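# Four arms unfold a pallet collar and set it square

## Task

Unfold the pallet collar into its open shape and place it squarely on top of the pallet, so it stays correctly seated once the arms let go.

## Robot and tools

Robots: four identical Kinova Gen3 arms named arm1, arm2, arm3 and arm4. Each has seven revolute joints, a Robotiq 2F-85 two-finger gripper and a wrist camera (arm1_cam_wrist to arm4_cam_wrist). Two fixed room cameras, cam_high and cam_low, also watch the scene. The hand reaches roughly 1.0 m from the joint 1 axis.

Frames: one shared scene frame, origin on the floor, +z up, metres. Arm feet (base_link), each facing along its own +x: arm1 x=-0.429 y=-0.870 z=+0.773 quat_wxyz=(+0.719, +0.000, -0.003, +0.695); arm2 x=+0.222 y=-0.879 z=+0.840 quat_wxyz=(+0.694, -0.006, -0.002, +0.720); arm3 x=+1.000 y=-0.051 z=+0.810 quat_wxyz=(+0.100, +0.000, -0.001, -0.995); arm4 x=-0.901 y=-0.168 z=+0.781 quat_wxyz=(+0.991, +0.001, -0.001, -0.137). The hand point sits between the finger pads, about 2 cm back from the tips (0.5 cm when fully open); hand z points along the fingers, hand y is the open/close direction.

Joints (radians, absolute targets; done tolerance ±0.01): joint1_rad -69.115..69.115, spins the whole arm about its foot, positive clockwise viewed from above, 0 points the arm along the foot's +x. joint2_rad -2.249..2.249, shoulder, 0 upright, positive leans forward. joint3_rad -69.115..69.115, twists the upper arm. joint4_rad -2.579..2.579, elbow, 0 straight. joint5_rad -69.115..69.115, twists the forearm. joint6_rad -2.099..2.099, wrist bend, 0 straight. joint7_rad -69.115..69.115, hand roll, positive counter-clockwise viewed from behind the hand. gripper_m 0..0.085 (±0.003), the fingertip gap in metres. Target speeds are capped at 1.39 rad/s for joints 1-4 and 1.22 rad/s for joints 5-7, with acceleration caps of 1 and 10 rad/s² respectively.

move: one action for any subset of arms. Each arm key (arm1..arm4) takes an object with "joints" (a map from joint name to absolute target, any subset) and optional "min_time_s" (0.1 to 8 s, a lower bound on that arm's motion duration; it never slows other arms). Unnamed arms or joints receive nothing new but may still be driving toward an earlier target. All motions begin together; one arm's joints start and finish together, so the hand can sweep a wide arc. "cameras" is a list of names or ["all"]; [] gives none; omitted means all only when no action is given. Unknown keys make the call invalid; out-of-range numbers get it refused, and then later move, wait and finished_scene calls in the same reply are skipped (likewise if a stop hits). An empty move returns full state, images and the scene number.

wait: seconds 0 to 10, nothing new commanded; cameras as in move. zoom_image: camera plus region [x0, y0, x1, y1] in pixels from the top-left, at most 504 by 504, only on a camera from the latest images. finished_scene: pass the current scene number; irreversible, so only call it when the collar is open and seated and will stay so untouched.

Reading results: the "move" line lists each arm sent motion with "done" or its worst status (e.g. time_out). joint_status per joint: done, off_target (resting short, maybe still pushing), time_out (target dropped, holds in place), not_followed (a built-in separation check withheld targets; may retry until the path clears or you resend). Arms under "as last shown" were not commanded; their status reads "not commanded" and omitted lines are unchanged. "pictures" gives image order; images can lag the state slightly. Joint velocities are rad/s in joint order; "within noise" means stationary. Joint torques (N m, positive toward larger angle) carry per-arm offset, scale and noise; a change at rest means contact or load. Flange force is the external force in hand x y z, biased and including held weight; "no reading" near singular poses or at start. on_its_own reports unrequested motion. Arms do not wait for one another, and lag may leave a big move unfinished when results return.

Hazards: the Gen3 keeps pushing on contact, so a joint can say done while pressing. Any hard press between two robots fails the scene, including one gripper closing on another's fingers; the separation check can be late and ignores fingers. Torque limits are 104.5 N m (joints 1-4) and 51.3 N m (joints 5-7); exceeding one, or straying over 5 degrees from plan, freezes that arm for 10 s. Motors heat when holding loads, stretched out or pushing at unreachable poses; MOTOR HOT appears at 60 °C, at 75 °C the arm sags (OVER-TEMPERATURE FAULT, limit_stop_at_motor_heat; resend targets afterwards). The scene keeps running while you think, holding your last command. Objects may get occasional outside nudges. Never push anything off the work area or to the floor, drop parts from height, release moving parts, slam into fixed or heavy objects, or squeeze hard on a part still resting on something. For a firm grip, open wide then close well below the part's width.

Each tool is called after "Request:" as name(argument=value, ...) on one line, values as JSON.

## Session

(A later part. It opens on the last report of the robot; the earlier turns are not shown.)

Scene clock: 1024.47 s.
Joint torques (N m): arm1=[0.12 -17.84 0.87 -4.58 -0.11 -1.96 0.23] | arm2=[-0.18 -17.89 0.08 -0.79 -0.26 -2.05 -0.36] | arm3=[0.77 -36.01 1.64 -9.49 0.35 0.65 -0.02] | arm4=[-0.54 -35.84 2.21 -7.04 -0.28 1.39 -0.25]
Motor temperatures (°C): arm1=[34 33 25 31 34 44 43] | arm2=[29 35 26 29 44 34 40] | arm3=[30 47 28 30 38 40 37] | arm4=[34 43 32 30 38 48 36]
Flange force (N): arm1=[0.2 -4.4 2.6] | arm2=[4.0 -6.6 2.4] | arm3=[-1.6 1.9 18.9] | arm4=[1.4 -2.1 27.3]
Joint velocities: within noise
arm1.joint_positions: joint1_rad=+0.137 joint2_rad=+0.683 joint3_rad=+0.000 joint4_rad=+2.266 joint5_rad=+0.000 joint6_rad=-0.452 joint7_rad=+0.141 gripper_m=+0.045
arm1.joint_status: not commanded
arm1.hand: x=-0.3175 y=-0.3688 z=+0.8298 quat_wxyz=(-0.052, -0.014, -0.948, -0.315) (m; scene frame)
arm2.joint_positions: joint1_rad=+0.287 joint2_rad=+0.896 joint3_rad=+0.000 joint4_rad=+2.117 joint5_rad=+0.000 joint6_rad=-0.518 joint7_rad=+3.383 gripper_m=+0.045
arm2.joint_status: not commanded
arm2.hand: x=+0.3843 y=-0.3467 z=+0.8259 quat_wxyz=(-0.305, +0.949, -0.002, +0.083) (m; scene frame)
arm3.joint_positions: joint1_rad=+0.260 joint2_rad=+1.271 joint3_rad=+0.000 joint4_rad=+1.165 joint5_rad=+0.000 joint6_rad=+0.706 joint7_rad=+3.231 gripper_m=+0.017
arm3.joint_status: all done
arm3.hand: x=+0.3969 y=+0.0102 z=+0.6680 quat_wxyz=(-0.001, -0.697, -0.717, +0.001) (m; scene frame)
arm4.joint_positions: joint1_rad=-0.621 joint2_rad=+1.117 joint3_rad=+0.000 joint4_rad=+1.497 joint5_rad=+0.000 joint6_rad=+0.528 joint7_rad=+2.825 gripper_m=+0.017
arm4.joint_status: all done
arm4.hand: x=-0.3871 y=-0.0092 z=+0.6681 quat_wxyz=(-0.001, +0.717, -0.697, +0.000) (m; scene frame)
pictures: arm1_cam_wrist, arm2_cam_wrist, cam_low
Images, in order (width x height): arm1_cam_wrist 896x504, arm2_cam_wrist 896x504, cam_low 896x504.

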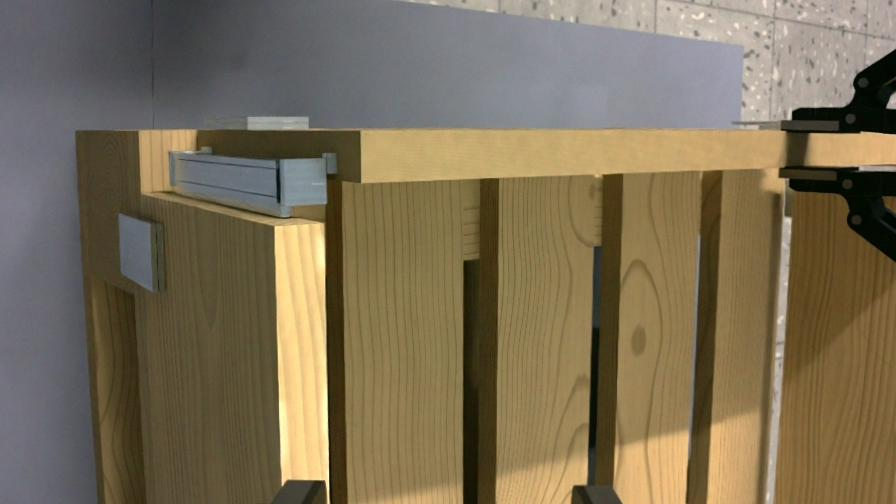

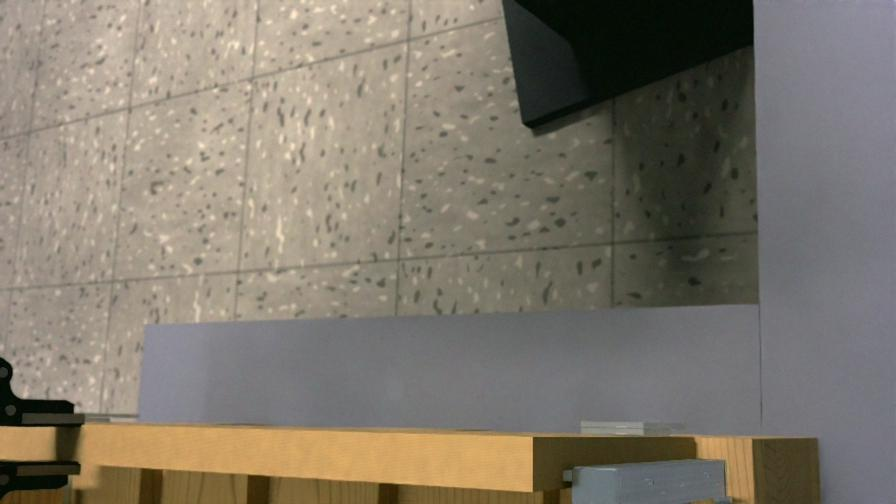

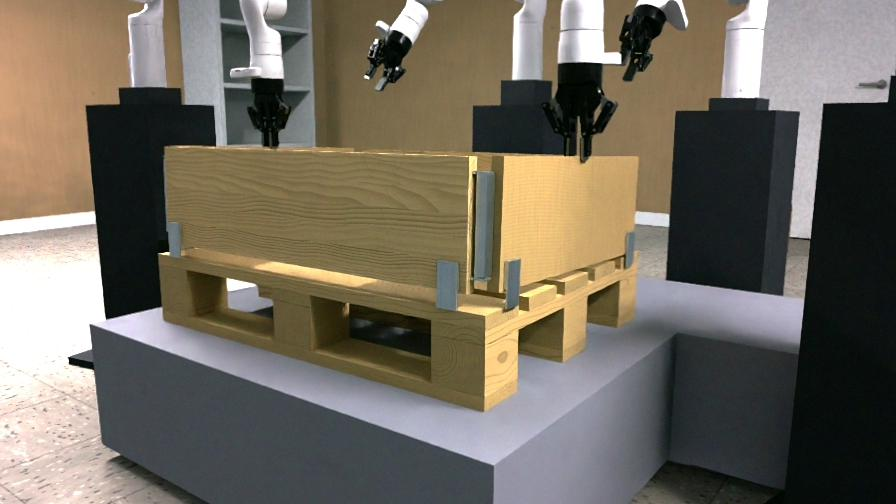

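Request:
zoom_image(camera="cam_low", region=[425, 280, 500, 330])

Request:
zoom_image(camera="cam_low", region=[150, 230, 225, 280])

Scaled by 6.720 from the camera's 896x504 image, which has a finer 1280x720 frame.

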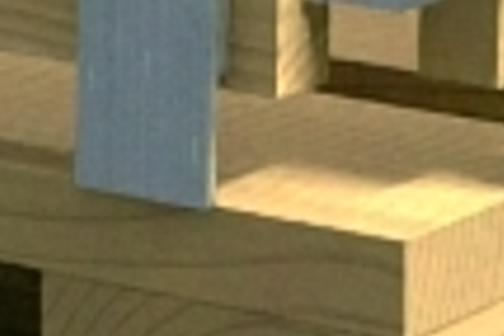

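Scaled by 6.720 from the camera's 896x504 image, which has a finer 1280x720 frame.

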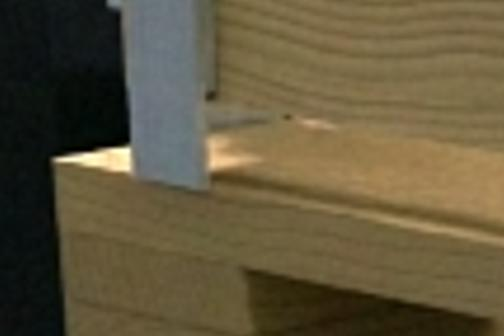

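Request:
zoom_image(camera="cam_low", region=[490, 280, 550, 320])

Request:
zoom_image(camera="cam_low", region=[590, 230, 650, 270])

Scaled by 8.400 from the camera's 896x504 image, which has a finer 1280x720 frame.

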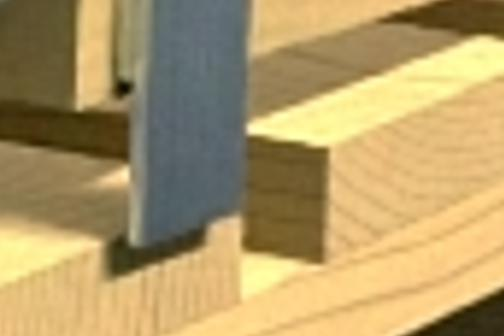

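Scaled by 8.400 from the camera's 896x504 image, which has a finer 1280x720 frame.

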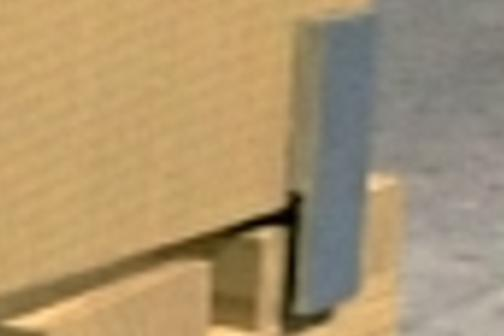

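Request:
move(arm3={"joints": {"joint1_rad": 0.26851, "joint2_rad": 1.28548, "joint4_rad": 1.15458, "joint6_rad": 0.70153, "joint7_rad": 3.23941}, "min_time_s": 1.5}, arm4={"joints": {"joint1_rad": -0.63012, "joint2_rad": 1.13298, "joint4_rad": 1.48584, "joint6_rad": 0.52277, "joint7_rad": 2.81586}, "min_time_s": 1.5}, cameras=["cam_low"])

Request:
zoom_image(camera="cam_low", region=[425, 270, 545, 330])

Request:
zoom_image(camera="cam_low", region=[150, 220, 250, 280])

Scene clock: 1047.37 s.
Joint torques (N m): arm1=[0.07 -17.68 0.85 -4.59 -0.17 -1.96 0.23] | arm2=[-0.14 -17.91 0.2 -0.82 -0.24 -2.11 -0.43] | arm3=[0.67 -37.26 1.69 -9.76 0.38 0.7 -0.01] | arm4=[-0.66 -35.74 1.91 -7.03 -0.41 1.24 -0.24]
Motor temperatures (°C): arm1=[34 33 25 30 34 44 43] | arm2=[29 35 26 29 44 34 40] | arm3=[30 46 28 30 38 40 37] | arm4=[34 43 32 30 38 48 36]
Flange force (N): arm1=[-0.2 -4.2 2.2] | arm2=[3.9 -6.8 2.4] | arm3=[-1.4 1.7 21.0] | arm4=[1.6 -2.1 26.6]
move: arm3 done; arm4 done
Joint velocities: within noise
arm1, arm2: as last shown
arm3.joint_positions: joint1_rad=+0.269 joint2_rad=+1.285 joint3_rad=+0.000 joint4_rad=+1.155 joint5_rad=+0.000 joint6_rad=+0.702 joint7_rad=+3.239 gripper_m=+0.017
arm3.joint_status: all done
arm3.hand: x=+0.3967 y=+0.0154 z=+0.6613 quat_wxyz=(-0.001, -0.697, -0.717, +0.001) (m; scene frame)
arm4.joint_positions: joint1_rad=-0.630 joint2_rad=+1.133 joint3_rad=+0.000 joint4_rad=+1.486 joint5_rad=+0.000 joint6_rad=+0.523 joint7_rad=+2.816 gripper_m=+0.017
arm4.joint_status: all done
arm4.hand: x=-0.3871 y=-0.0039 z=+0.6614 quat_wxyz=(-0.001, +0.717, -0.697, +0.000) (m; scene frame)
pictures: cam_low
Images, in order (width x height): cam_low 896x504.

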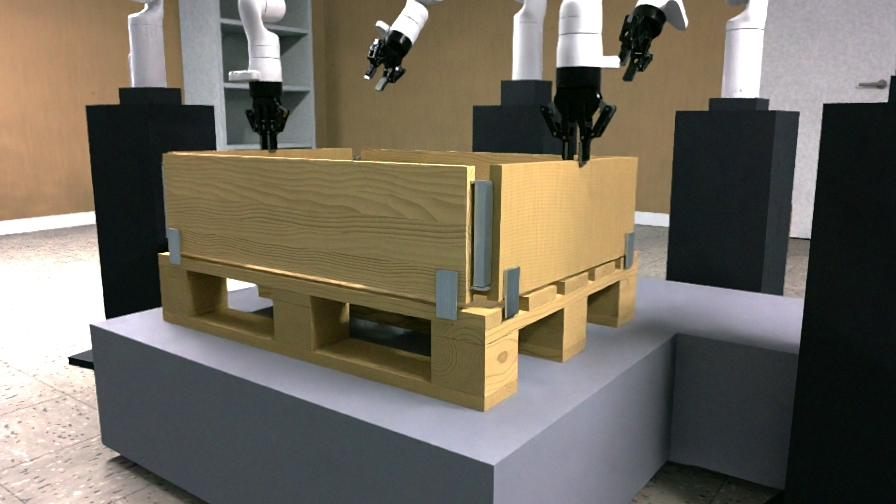

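Scaled by 4.200 from the camera's 896x504 image, which has a finer 1280x720 frame.

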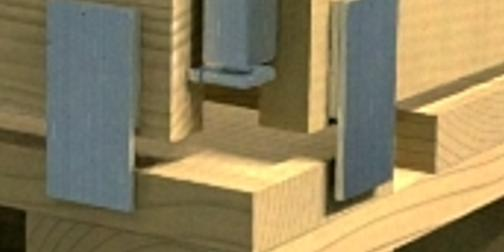

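Scaled by 5.040 from the camera's 896x504 image, which has a finer 1280x720 frame.

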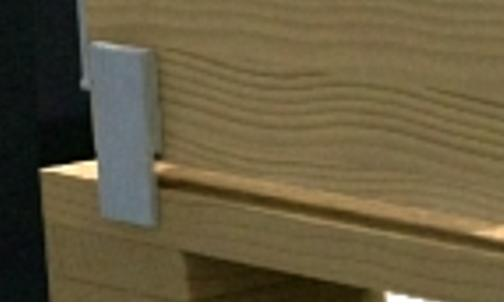

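Request:
move(arm3={"joints": {"joint1_rad": 0.27497, "joint2_rad": 1.29633, "joint4_rad": 1.14692, "joint6_rad": 0.69834, "joint7_rad": 3.24587}, "min_time_s": 1.3}, arm4={"joints": {"joint1_rad": -0.63704, "joint2_rad": 1.14469, "joint4_rad": 1.47773, "joint6_rad": 0.51917, "joint7_rad": 2.80894}, "min_time_s": 1.3}, cameras=["cam_low", "arm1_cam_wrist", "arm2_cam_wrist"])

Request:
zoom_image(camera="cam_low", region=[400, 260, 640, 340])

Scene clock: 1051.47 s.
Joint torques (N m): arm1=[0.19 -17.76 0.83 -4.55 -0.2 -2.02 0.25] | arm2=[-0.11 -17.97 0.2 -0.9 -0.23 -2.07 -0.36] | arm3=[0.66 -37.01 1.8 -9.57 0.45 0.73 0] | arm4=[-0.81 -35.51 1.65 -6.87 -0.48 1.24 -0.24]
Motor temperatures (°C): arm1=[34 33 25 30 34 44 43] | arm2=[29 35 26 29 44 34 40] | arm3=[30 46 28 30 38 40 37] | arm4=[34 43 32 30 38 48 36]
Flange force (N): arm1=[0.1 -4.0 2.4] | arm2=[3.7 -6.4 2.3] | arm3=[-1.4 1.5 20.6] | arm4=[1.8 -2.2 26.0]
move: arm3 done; arm4 done
Joint velocities: within noise
arm1, arm2: as last shown
arm3.joint_positions: joint1_rad=+0.275 joint2_rad=+1.296 joint3_rad=+0.000 joint4_rad=+1.147 joint5_rad=+0.000 joint6_rad=+0.698 joint7_rad=+3.246 gripper_m=+0.017
arm3.joint_status: all done
arm3.hand: x=+0.3966 y=+0.0194 z=+0.6562 quat_wxyz=(-0.001, -0.697, -0.717, +0.001) (m; scene frame)
arm4.joint_positions: joint1_rad=-0.637 joint2_rad=+1.145 joint3_rad=+0.000 joint4_rad=+1.478 joint5_rad=+0.000 joint6_rad=+0.519 joint7_rad=+2.809 gripper_m=+0.017
arm4.joint_status: all done
arm4.hand: x=-0.3872 y=+0.0001 z=+0.6563 quat_wxyz=(-0.001, +0.717, -0.697, +0.000) (m; scene frame)
pictures: arm1_cam_wrist, arm2_cam_wrist, cam_low
Images, in order (width x height): arm1_cam_wrist 896x504, arm2_cam_wrist 896x504, cam_low 896x504.

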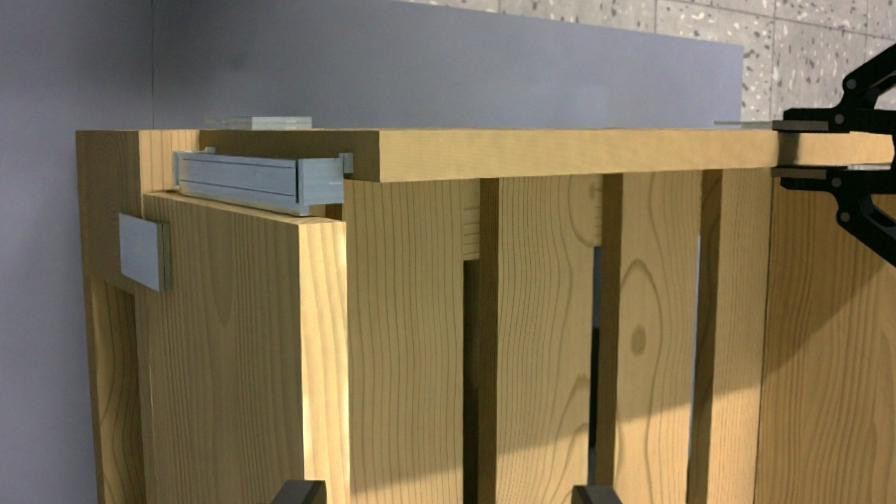

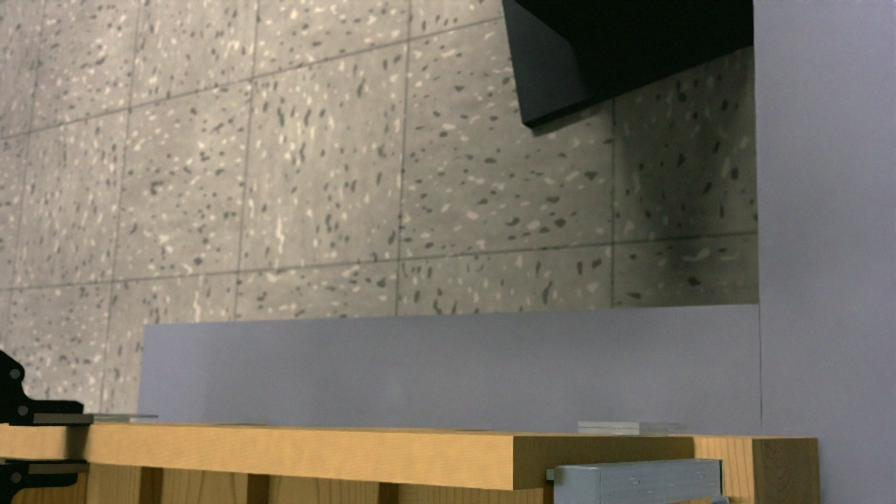

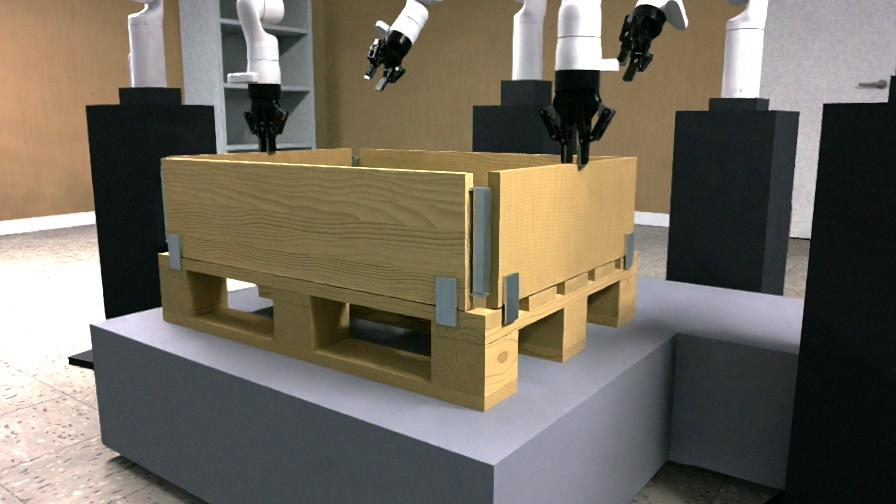

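Scaled by 2.100 from the camera's 896x504 image, which has a finer 1280x720 frame.

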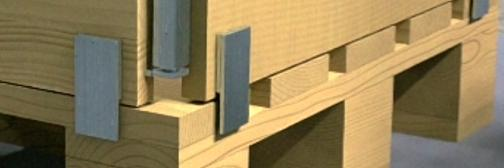

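Request:
move(arm3={"joints": {"joint1_rad": 0.277129, "joint2_rad": 1.299945, "joint4_rad": 1.144366, "joint6_rad": 0.697282, "joint7_rad": 3.248029}, "min_time_s": 0.8}, arm4={"joints": {"joint1_rad": -0.639351, "joint2_rad": 1.148597, "joint4_rad": 1.47502, "joint6_rad": 0.517976, "joint7_rad": 2.806627}, "min_time_s": 0.8}, cameras=["cam_low"])

Request:
zoom_image(camera="cam_low", region=[425, 270, 545, 340])

Request:
zoom_image(camera="cam_low", region=[150, 220, 250, 280])

Request:
zoom_image(camera="cam_low", region=[560, 220, 660, 290])

Scene clock: 1054.00 s.
Joint torques (N m): arm1=[0.08 -17.78 0.93 -4.46 -0.16 -2 0.3] | arm2=[-0.08 -18.01 0.14 -0.82 -0.22 -2.05 -0.36] | arm3=[1.47 -30.51 2.4 -8.81 0.75 -0.45 -0.02] | arm4=[-0.67 -29.02 1.68 -6.28 -0.45 0.18 -0.23]
Motor temperatures (°C): arm1=[34 33 25 30 34 44 43] | arm2=[29 35 26 29 44 34 40] | arm3=[30 46 28 30 38 40 37] | arm4=[34 43 32 30 38 48 36]
Flange force (N): arm1=[-0.2 -3.9 2.7] | arm2=[3.6 -6.5 2.6] | arm3=[-3.2 4.6 7.2] | arm4=[2.2 0.1 11.5]
move: arm3 done; arm4 done
Joint velocities: within noise
arm1, arm2: as last shown
arm3.joint_positions: joint1_rad=+0.277 joint2_rad=+1.300 joint3_rad=+0.000 joint4_rad=+1.144 joint5_rad=+0.000 joint6_rad=+0.697 joint7_rad=+3.248 gripper_m=+0.017
arm3.joint_status: all done
arm3.hand: x=+0.3966 y=+0.0207 z=+0.6546 quat_wxyz=(-0.001, -0.697, -0.717, +0.001) (m; scene frame)
arm4.joint_positions: joint1_rad=-0.639 joint2_rad=+1.149 joint3_rad=+0.000 joint4_rad=+1.475 joint5_rad=+0.000 joint6_rad=+0.518 joint7_rad=+2.807 gripper_m=+0.017
arm4.joint_status: all done
arm4.hand: x=-0.3873 y=+0.0014 z=+0.6547 quat_wxyz=(-0.001, +0.717, -0.697, +0.000) (m; scene frame)
pictures: cam_low
Images, in order (width x height): cam_low 896x504.

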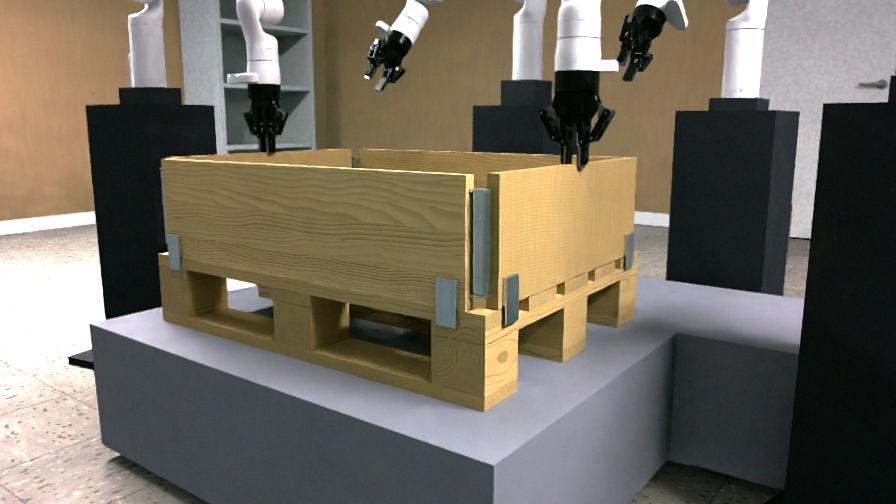

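Scaled by 4.200 from the camera's 896x504 image, which has a finer 1280x720 frame.

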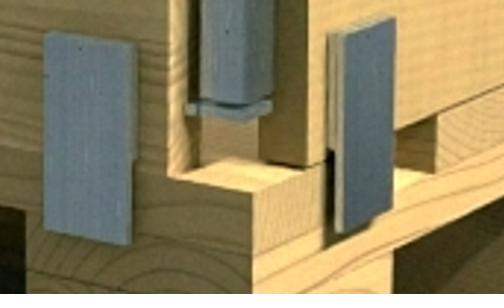

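Scaled by 5.040 from the camera's 896x504 image, which has a finer 1280x720 frame.

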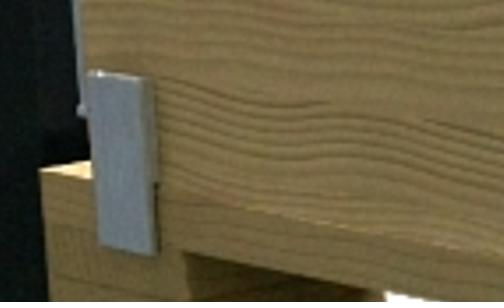

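Scaled by 5.040 from the camera's 896x504 image, which has a finer 1280x720 frame.

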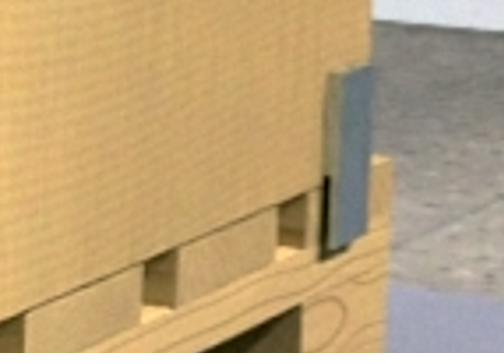

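Request:
move(arm3={"joints": {"joint2_rad": 1.301745, "joint4_rad": 1.143086, "joint6_rad": 0.696762}, "min_time_s": 0.6}, arm4={"joints": {"joint2_rad": 1.150547, "joint4_rad": 1.47367, "joint6_rad": 0.517376}, "min_time_s": 0.6}, cameras=["arm1_cam_wrist", "arm2_cam_wrist", "arm3_cam_wrist", "arm4_cam_wrist"])

Scene clock: 1056.80 s.
Joint torques (N m): arm1=[0.16 -17.75 0.94 -4.59 -0.17 -1.94 0.27] | arm2=[-0.15 -17.97 0.11 -0.83 -0.19 -2.04 -0.39] | arm3=[1.28 -28.95 2.2 -8.22 0.56 -0.43 -0.07] | arm4=[-0.5 -28.57 1.8 -6.28 -0.4 0.05 -0.23]
Motor temperatures (°C): arm1=[34 33 25 30 34 44 43] | arm2=[29 35 26 29 44 34 40] | arm3=[30 46 28 30 38 40 37] | arm4=[34 43 32 30 38 48 36]
Flange force (N): arm1=[0.1 -4.4 2.4] | arm2=[3.7 -6.5 2.5] | arm3=[-2.7 4.3 4.7] | arm4=[1.9 0.4 10.4]
move: arm3 done; arm4 done
Joint velocities: within noise
arm1, arm2: as last shown
arm3.joint_positions: joint1_rad=+0.277 joint2_rad=+1.302 joint3_rad=+0.000 joint4_rad=+1.143 joint5_rad=+0.000 joint6_rad=+0.697 joint7_rad=+3.248 gripper_m=+0.017
arm3.joint_status: all done
arm3.hand: x=+0.3966 y=+0.0207 z=+0.6537 quat_wxyz=(-0.001, -0.697, -0.717, +0.001) (m; scene frame)
arm4.joint_positions: joint1_rad=-0.639 joint2_rad=+1.151 joint3_rad=+0.000 joint4_rad=+1.474 joint5_rad=+0.000 joint6_rad=+0.517 joint7_rad=+2.807 gripper_m=+0.017
arm4.joint_status: all done
arm4.hand: x=-0.3871 y=+0.0014 z=+0.6538 quat_wxyz=(-0.001, +0.717, -0.697, +0.000) (m; scene frame)
pictures: arm1_cam_wrist, arm2_cam_wrist, arm3_cam_wrist, arm4_cam_wrist
Images, in order (width x height): arm1_cam_wrist 896x504, arm2_cam_wrist 896x504, arm3_cam_wrist 896x504, arm4_cam_wrist 896x504.

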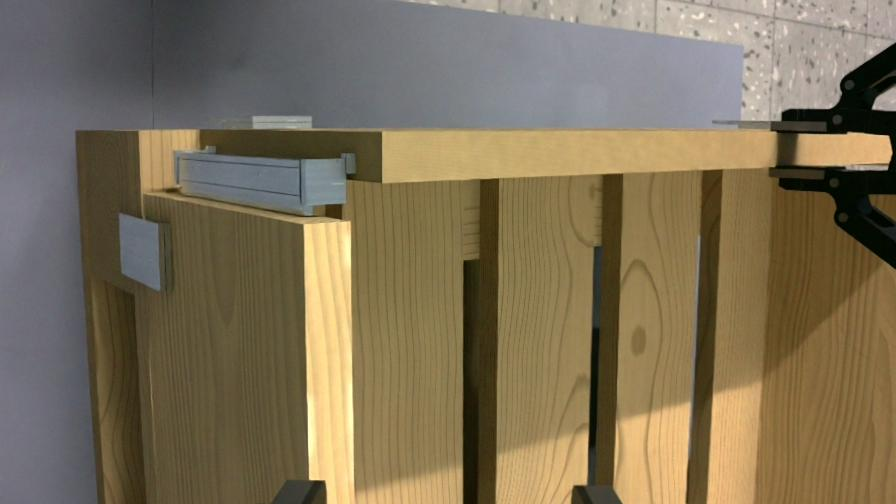

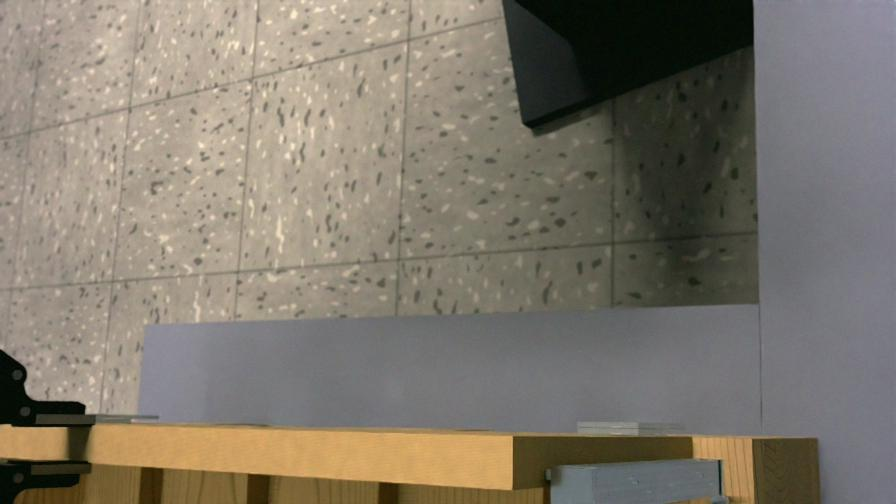

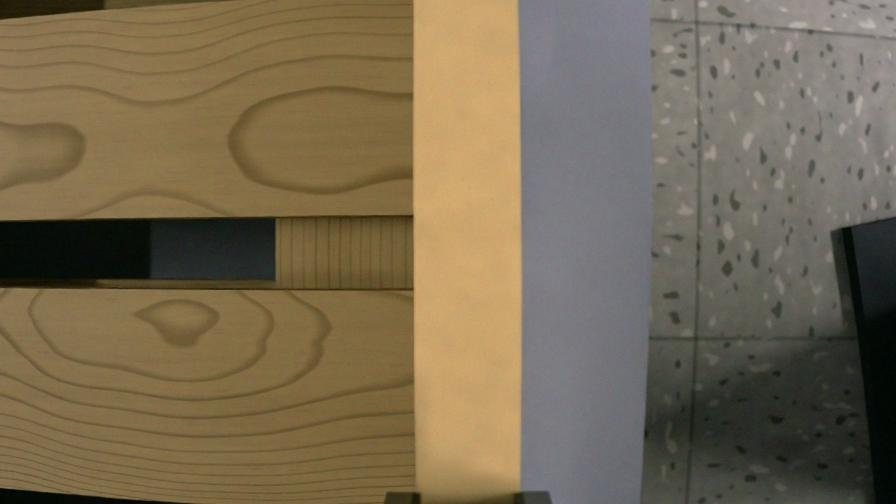

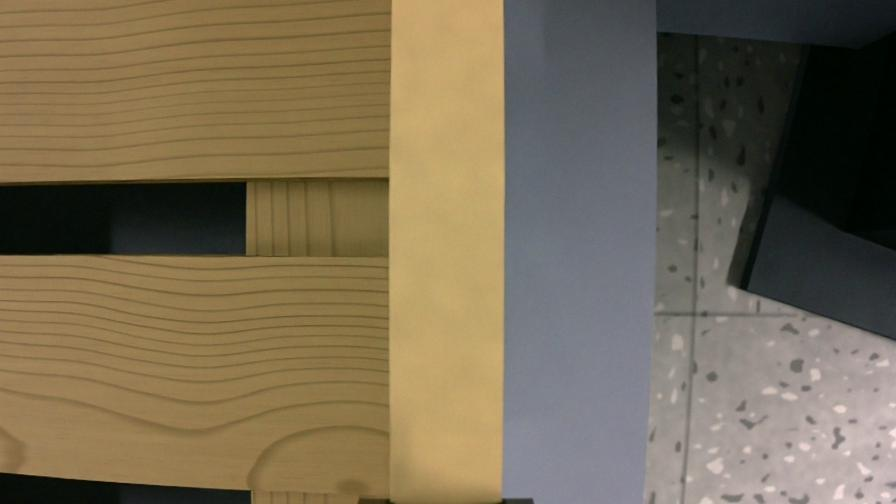

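Request:
move(arm3={"joints": {"gripper_m": 0.04}, "min_time_s": 1.0}, arm4={"joints": {"gripper_m": 0.04}, "min_time_s": 1.0}, cameras=["cam_low", "arm1_cam_wrist"])

Request:
zoom_image(camera="cam_low", region=[425, 270, 545, 340])

Request:
zoom_image(camera="cam_low", region=[150, 220, 250, 280])

Scene clock: 1058.50 s.
Joint torques (N m): arm1=[0.1 -17.72 0.78 -4.55 -0.19 -1.95 0.26] | arm2=[-0.13 -17.97 0.13 -0.86 -0.22 -2.04 -0.36] | arm3=[0.39 -23.38 1.13 -6.08 0.13 -0.18 -0.16] | arm4=[-0.08 -23.46 2.55 -4.69 -0.05 0.05 -0.13]
Motor temperatures (°C): arm1=[34 33 25 30 34 44 43] | arm2=[29 35 26 29 44 34 40] | arm3=[30 46 28 30 38 40 37] | arm4=[34 43 32 30 38 48 36]
Flange force (N): arm1=[0.0 -4.2 2.4] | arm2=[3.7 -6.4 2.4] | arm3=[-1.0 3.9 -3.9] | arm4=[0.9 0.2 1.0]
move: arm3 done; arm4 done
Joint velocities: within noise
arm1, arm2: as last shown
arm3.joint_positions: joint1_rad=+0.277 joint2_rad=+1.302 joint3_rad=+0.000 joint4_rad=+1.143 joint5_rad=+0.000 joint6_rad=+0.697 joint7_rad=+3.248 gripper_m=+0.040
arm3.joint_status: all done
arm3.hand: x=+0.3966 y=+0.0207 z=+0.6537 quat_wxyz=(-0.001, -0.697, -0.717, +0.001) (m; scene frame)
arm4.joint_positions: joint1_rad=-0.639 joint2_rad=+1.151 joint3_rad=+0.000 joint4_rad=+1.474 joint5_rad=+0.000 joint6_rad=+0.517 joint7_rad=+2.807 gripper_m=+0.040
arm4.joint_status: all done
arm4.hand: x=-0.3871 y=+0.0014 z=+0.6538 quat_wxyz=(-0.001, +0.717, -0.697, +0.000) (m; scene frame)
pictures: arm1_cam_wrist, cam_low
Images, in order (width x height): arm1_cam_wrist 896x504, cam_low 896x504.

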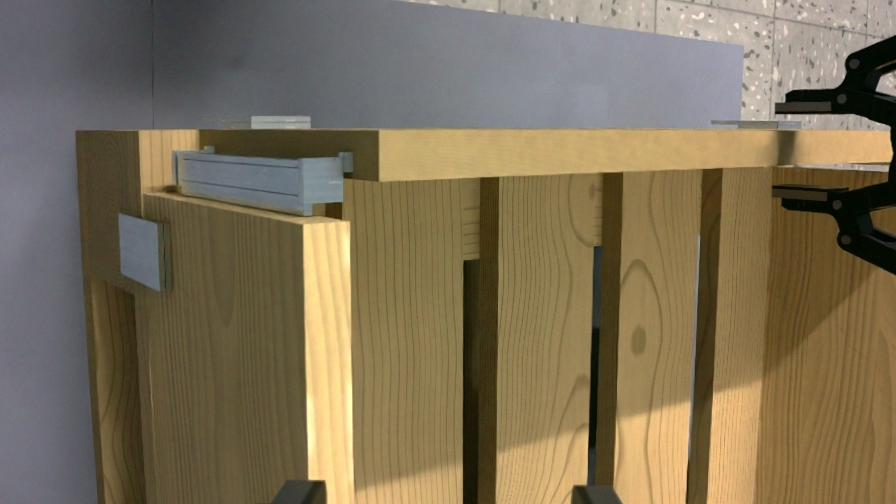

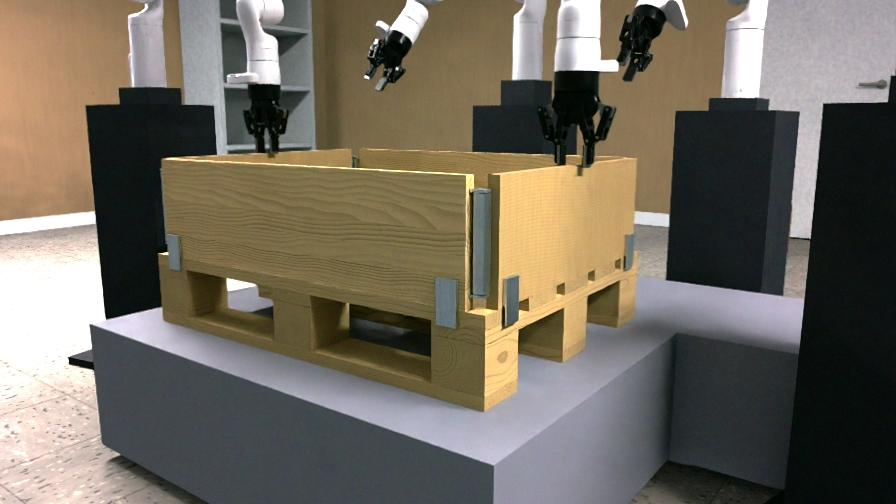

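Scaled by 4.200 from the camera's 896x504 image, which has a finer 1280x720 frame.

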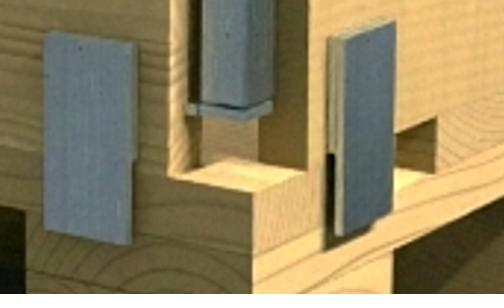

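Scaled by 5.040 from the camera's 896x504 image, which has a finer 1280x720 frame.

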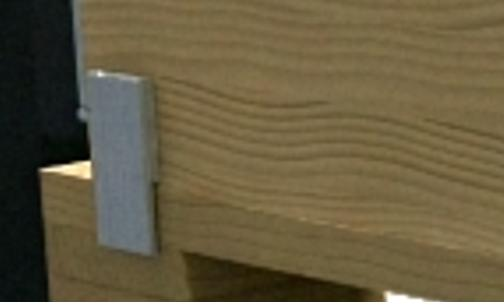

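Request:
move(arm3={"joints": {"joint2_rad": 1.17696, "joint4_rad": 1.194745, "joint6_rad": 0.769888}, "min_time_s": 1.5}, arm4={"joints": {"joint2_rad": 1.019627, "joint4_rad": 1.507713, "joint6_rad": 0.614253}, "min_time_s": 1.5}, cameras=["cam_low", "cam_high", "arm1_cam_wrist"])

Request:
zoom_image(camera="cam_low", region=[425, 270, 545, 340])

Request:
zoom_image(camera="arm1_cam_wrist", region=[60, 100, 360, 300])

Scene clock: 1067.07 s.
Joint torques (N m): arm1=[0.13 -17.72 0.88 -4.62 -0.08 -1.96 0.24] | arm2=[-0.03 -17.94 0.2 -0.76 -0.25 -2.02 -0.37] | arm3=[0.31 -23.05 1.06 -6.56 0.16 -0.18 -0.18] | arm4=[-0.04 -23.02 2.5 -5.43 -0.05 0.05 -0.14]
Motor temperatures (°C): arm1=[34 33 25 30 34 44 43] | arm2=[29 35 26 29 44 34 40] | arm3=[30 46 28 30 38 40 37] | arm4=[34 43 32 30 38 48 36]
Flange force (N): arm1=[0.3 -4.3 2.3] | arm2=[3.5 -6.7 2.6] | arm3=[-0.9 4.0 -3.5] | arm4=[0.8 0.1 1.2]
move: arm3 done; arm4 done
Joint velocities: within noise
arm1, arm2: as last shown
arm3.joint_positions: joint1_rad=+0.277 joint2_rad=+1.177 joint3_rad=+0.000 joint4_rad=+1.195 joint5_rad=+0.000 joint6_rad=+0.770 joint7_rad=+3.248 gripper_m=+0.040
arm3.joint_status: all done
arm3.hand: x=+0.3965 y=+0.0208 z=+0.7187 quat_wxyz=(-0.001, -0.697, -0.717, +0.001) (m; scene frame)
arm4.joint_positions: joint1_rad=-0.639 joint2_rad=+1.020 joint3_rad=+0.000 joint4_rad=+1.508 joint5_rad=+0.000 joint6_rad=+0.614 joint7_rad=+2.807 gripper_m=+0.040
arm4.joint_status: all done
arm4.hand: x=-0.3872 y=+0.0013 z=+0.7188 quat_wxyz=(-0.001, +0.717, -0.697, +0.000) (m; scene frame)
pictures: arm1_cam_wrist, cam_high, cam_low
Images, in order (width x height): arm1_cam_wrist 896x504, cam_high 896x504, cam_low 896x504.

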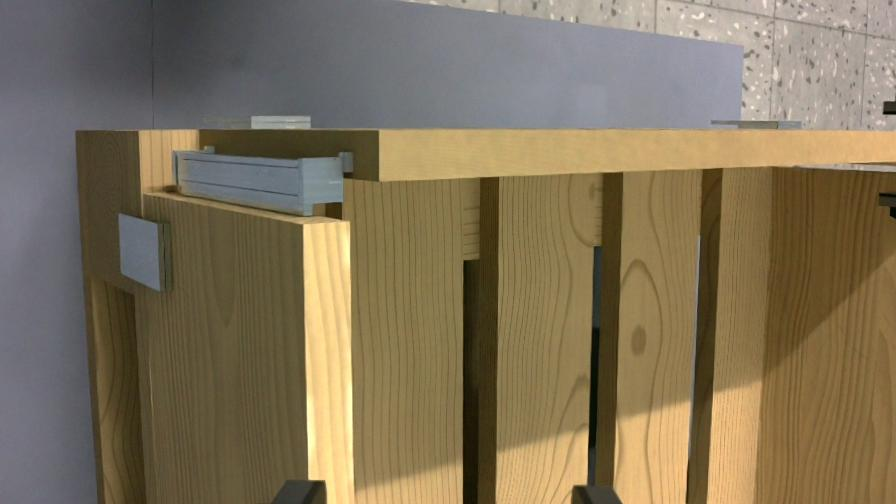

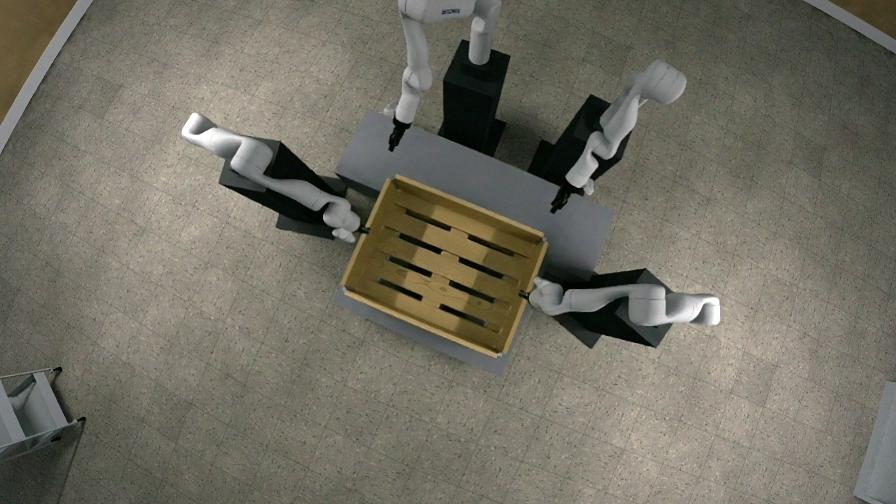

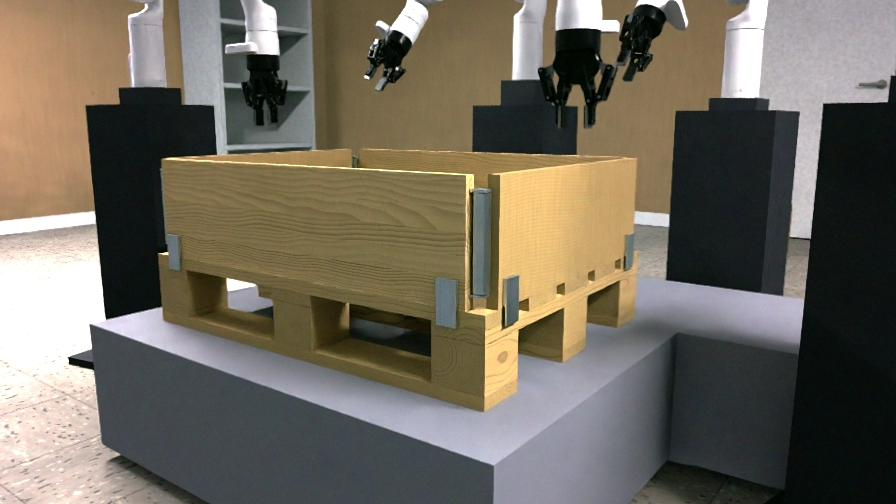

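Scaled by 4.200 from the camera's 896x504 image, which has a finer 1280x720 frame.

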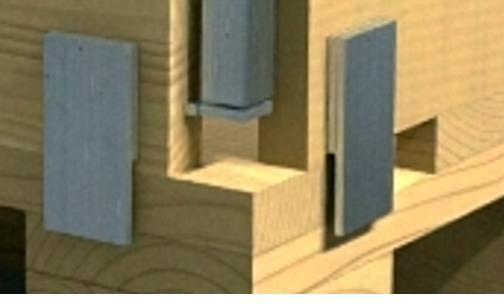

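Scaled by 1.680 from the camera's 896x504 image, which has a finer 1280x720 frame.

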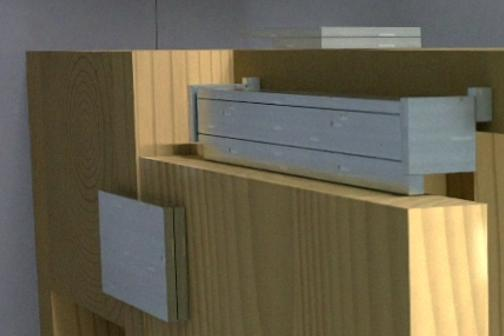

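Request:
finished_scene(scene=1)

The scene is finished: the task was done.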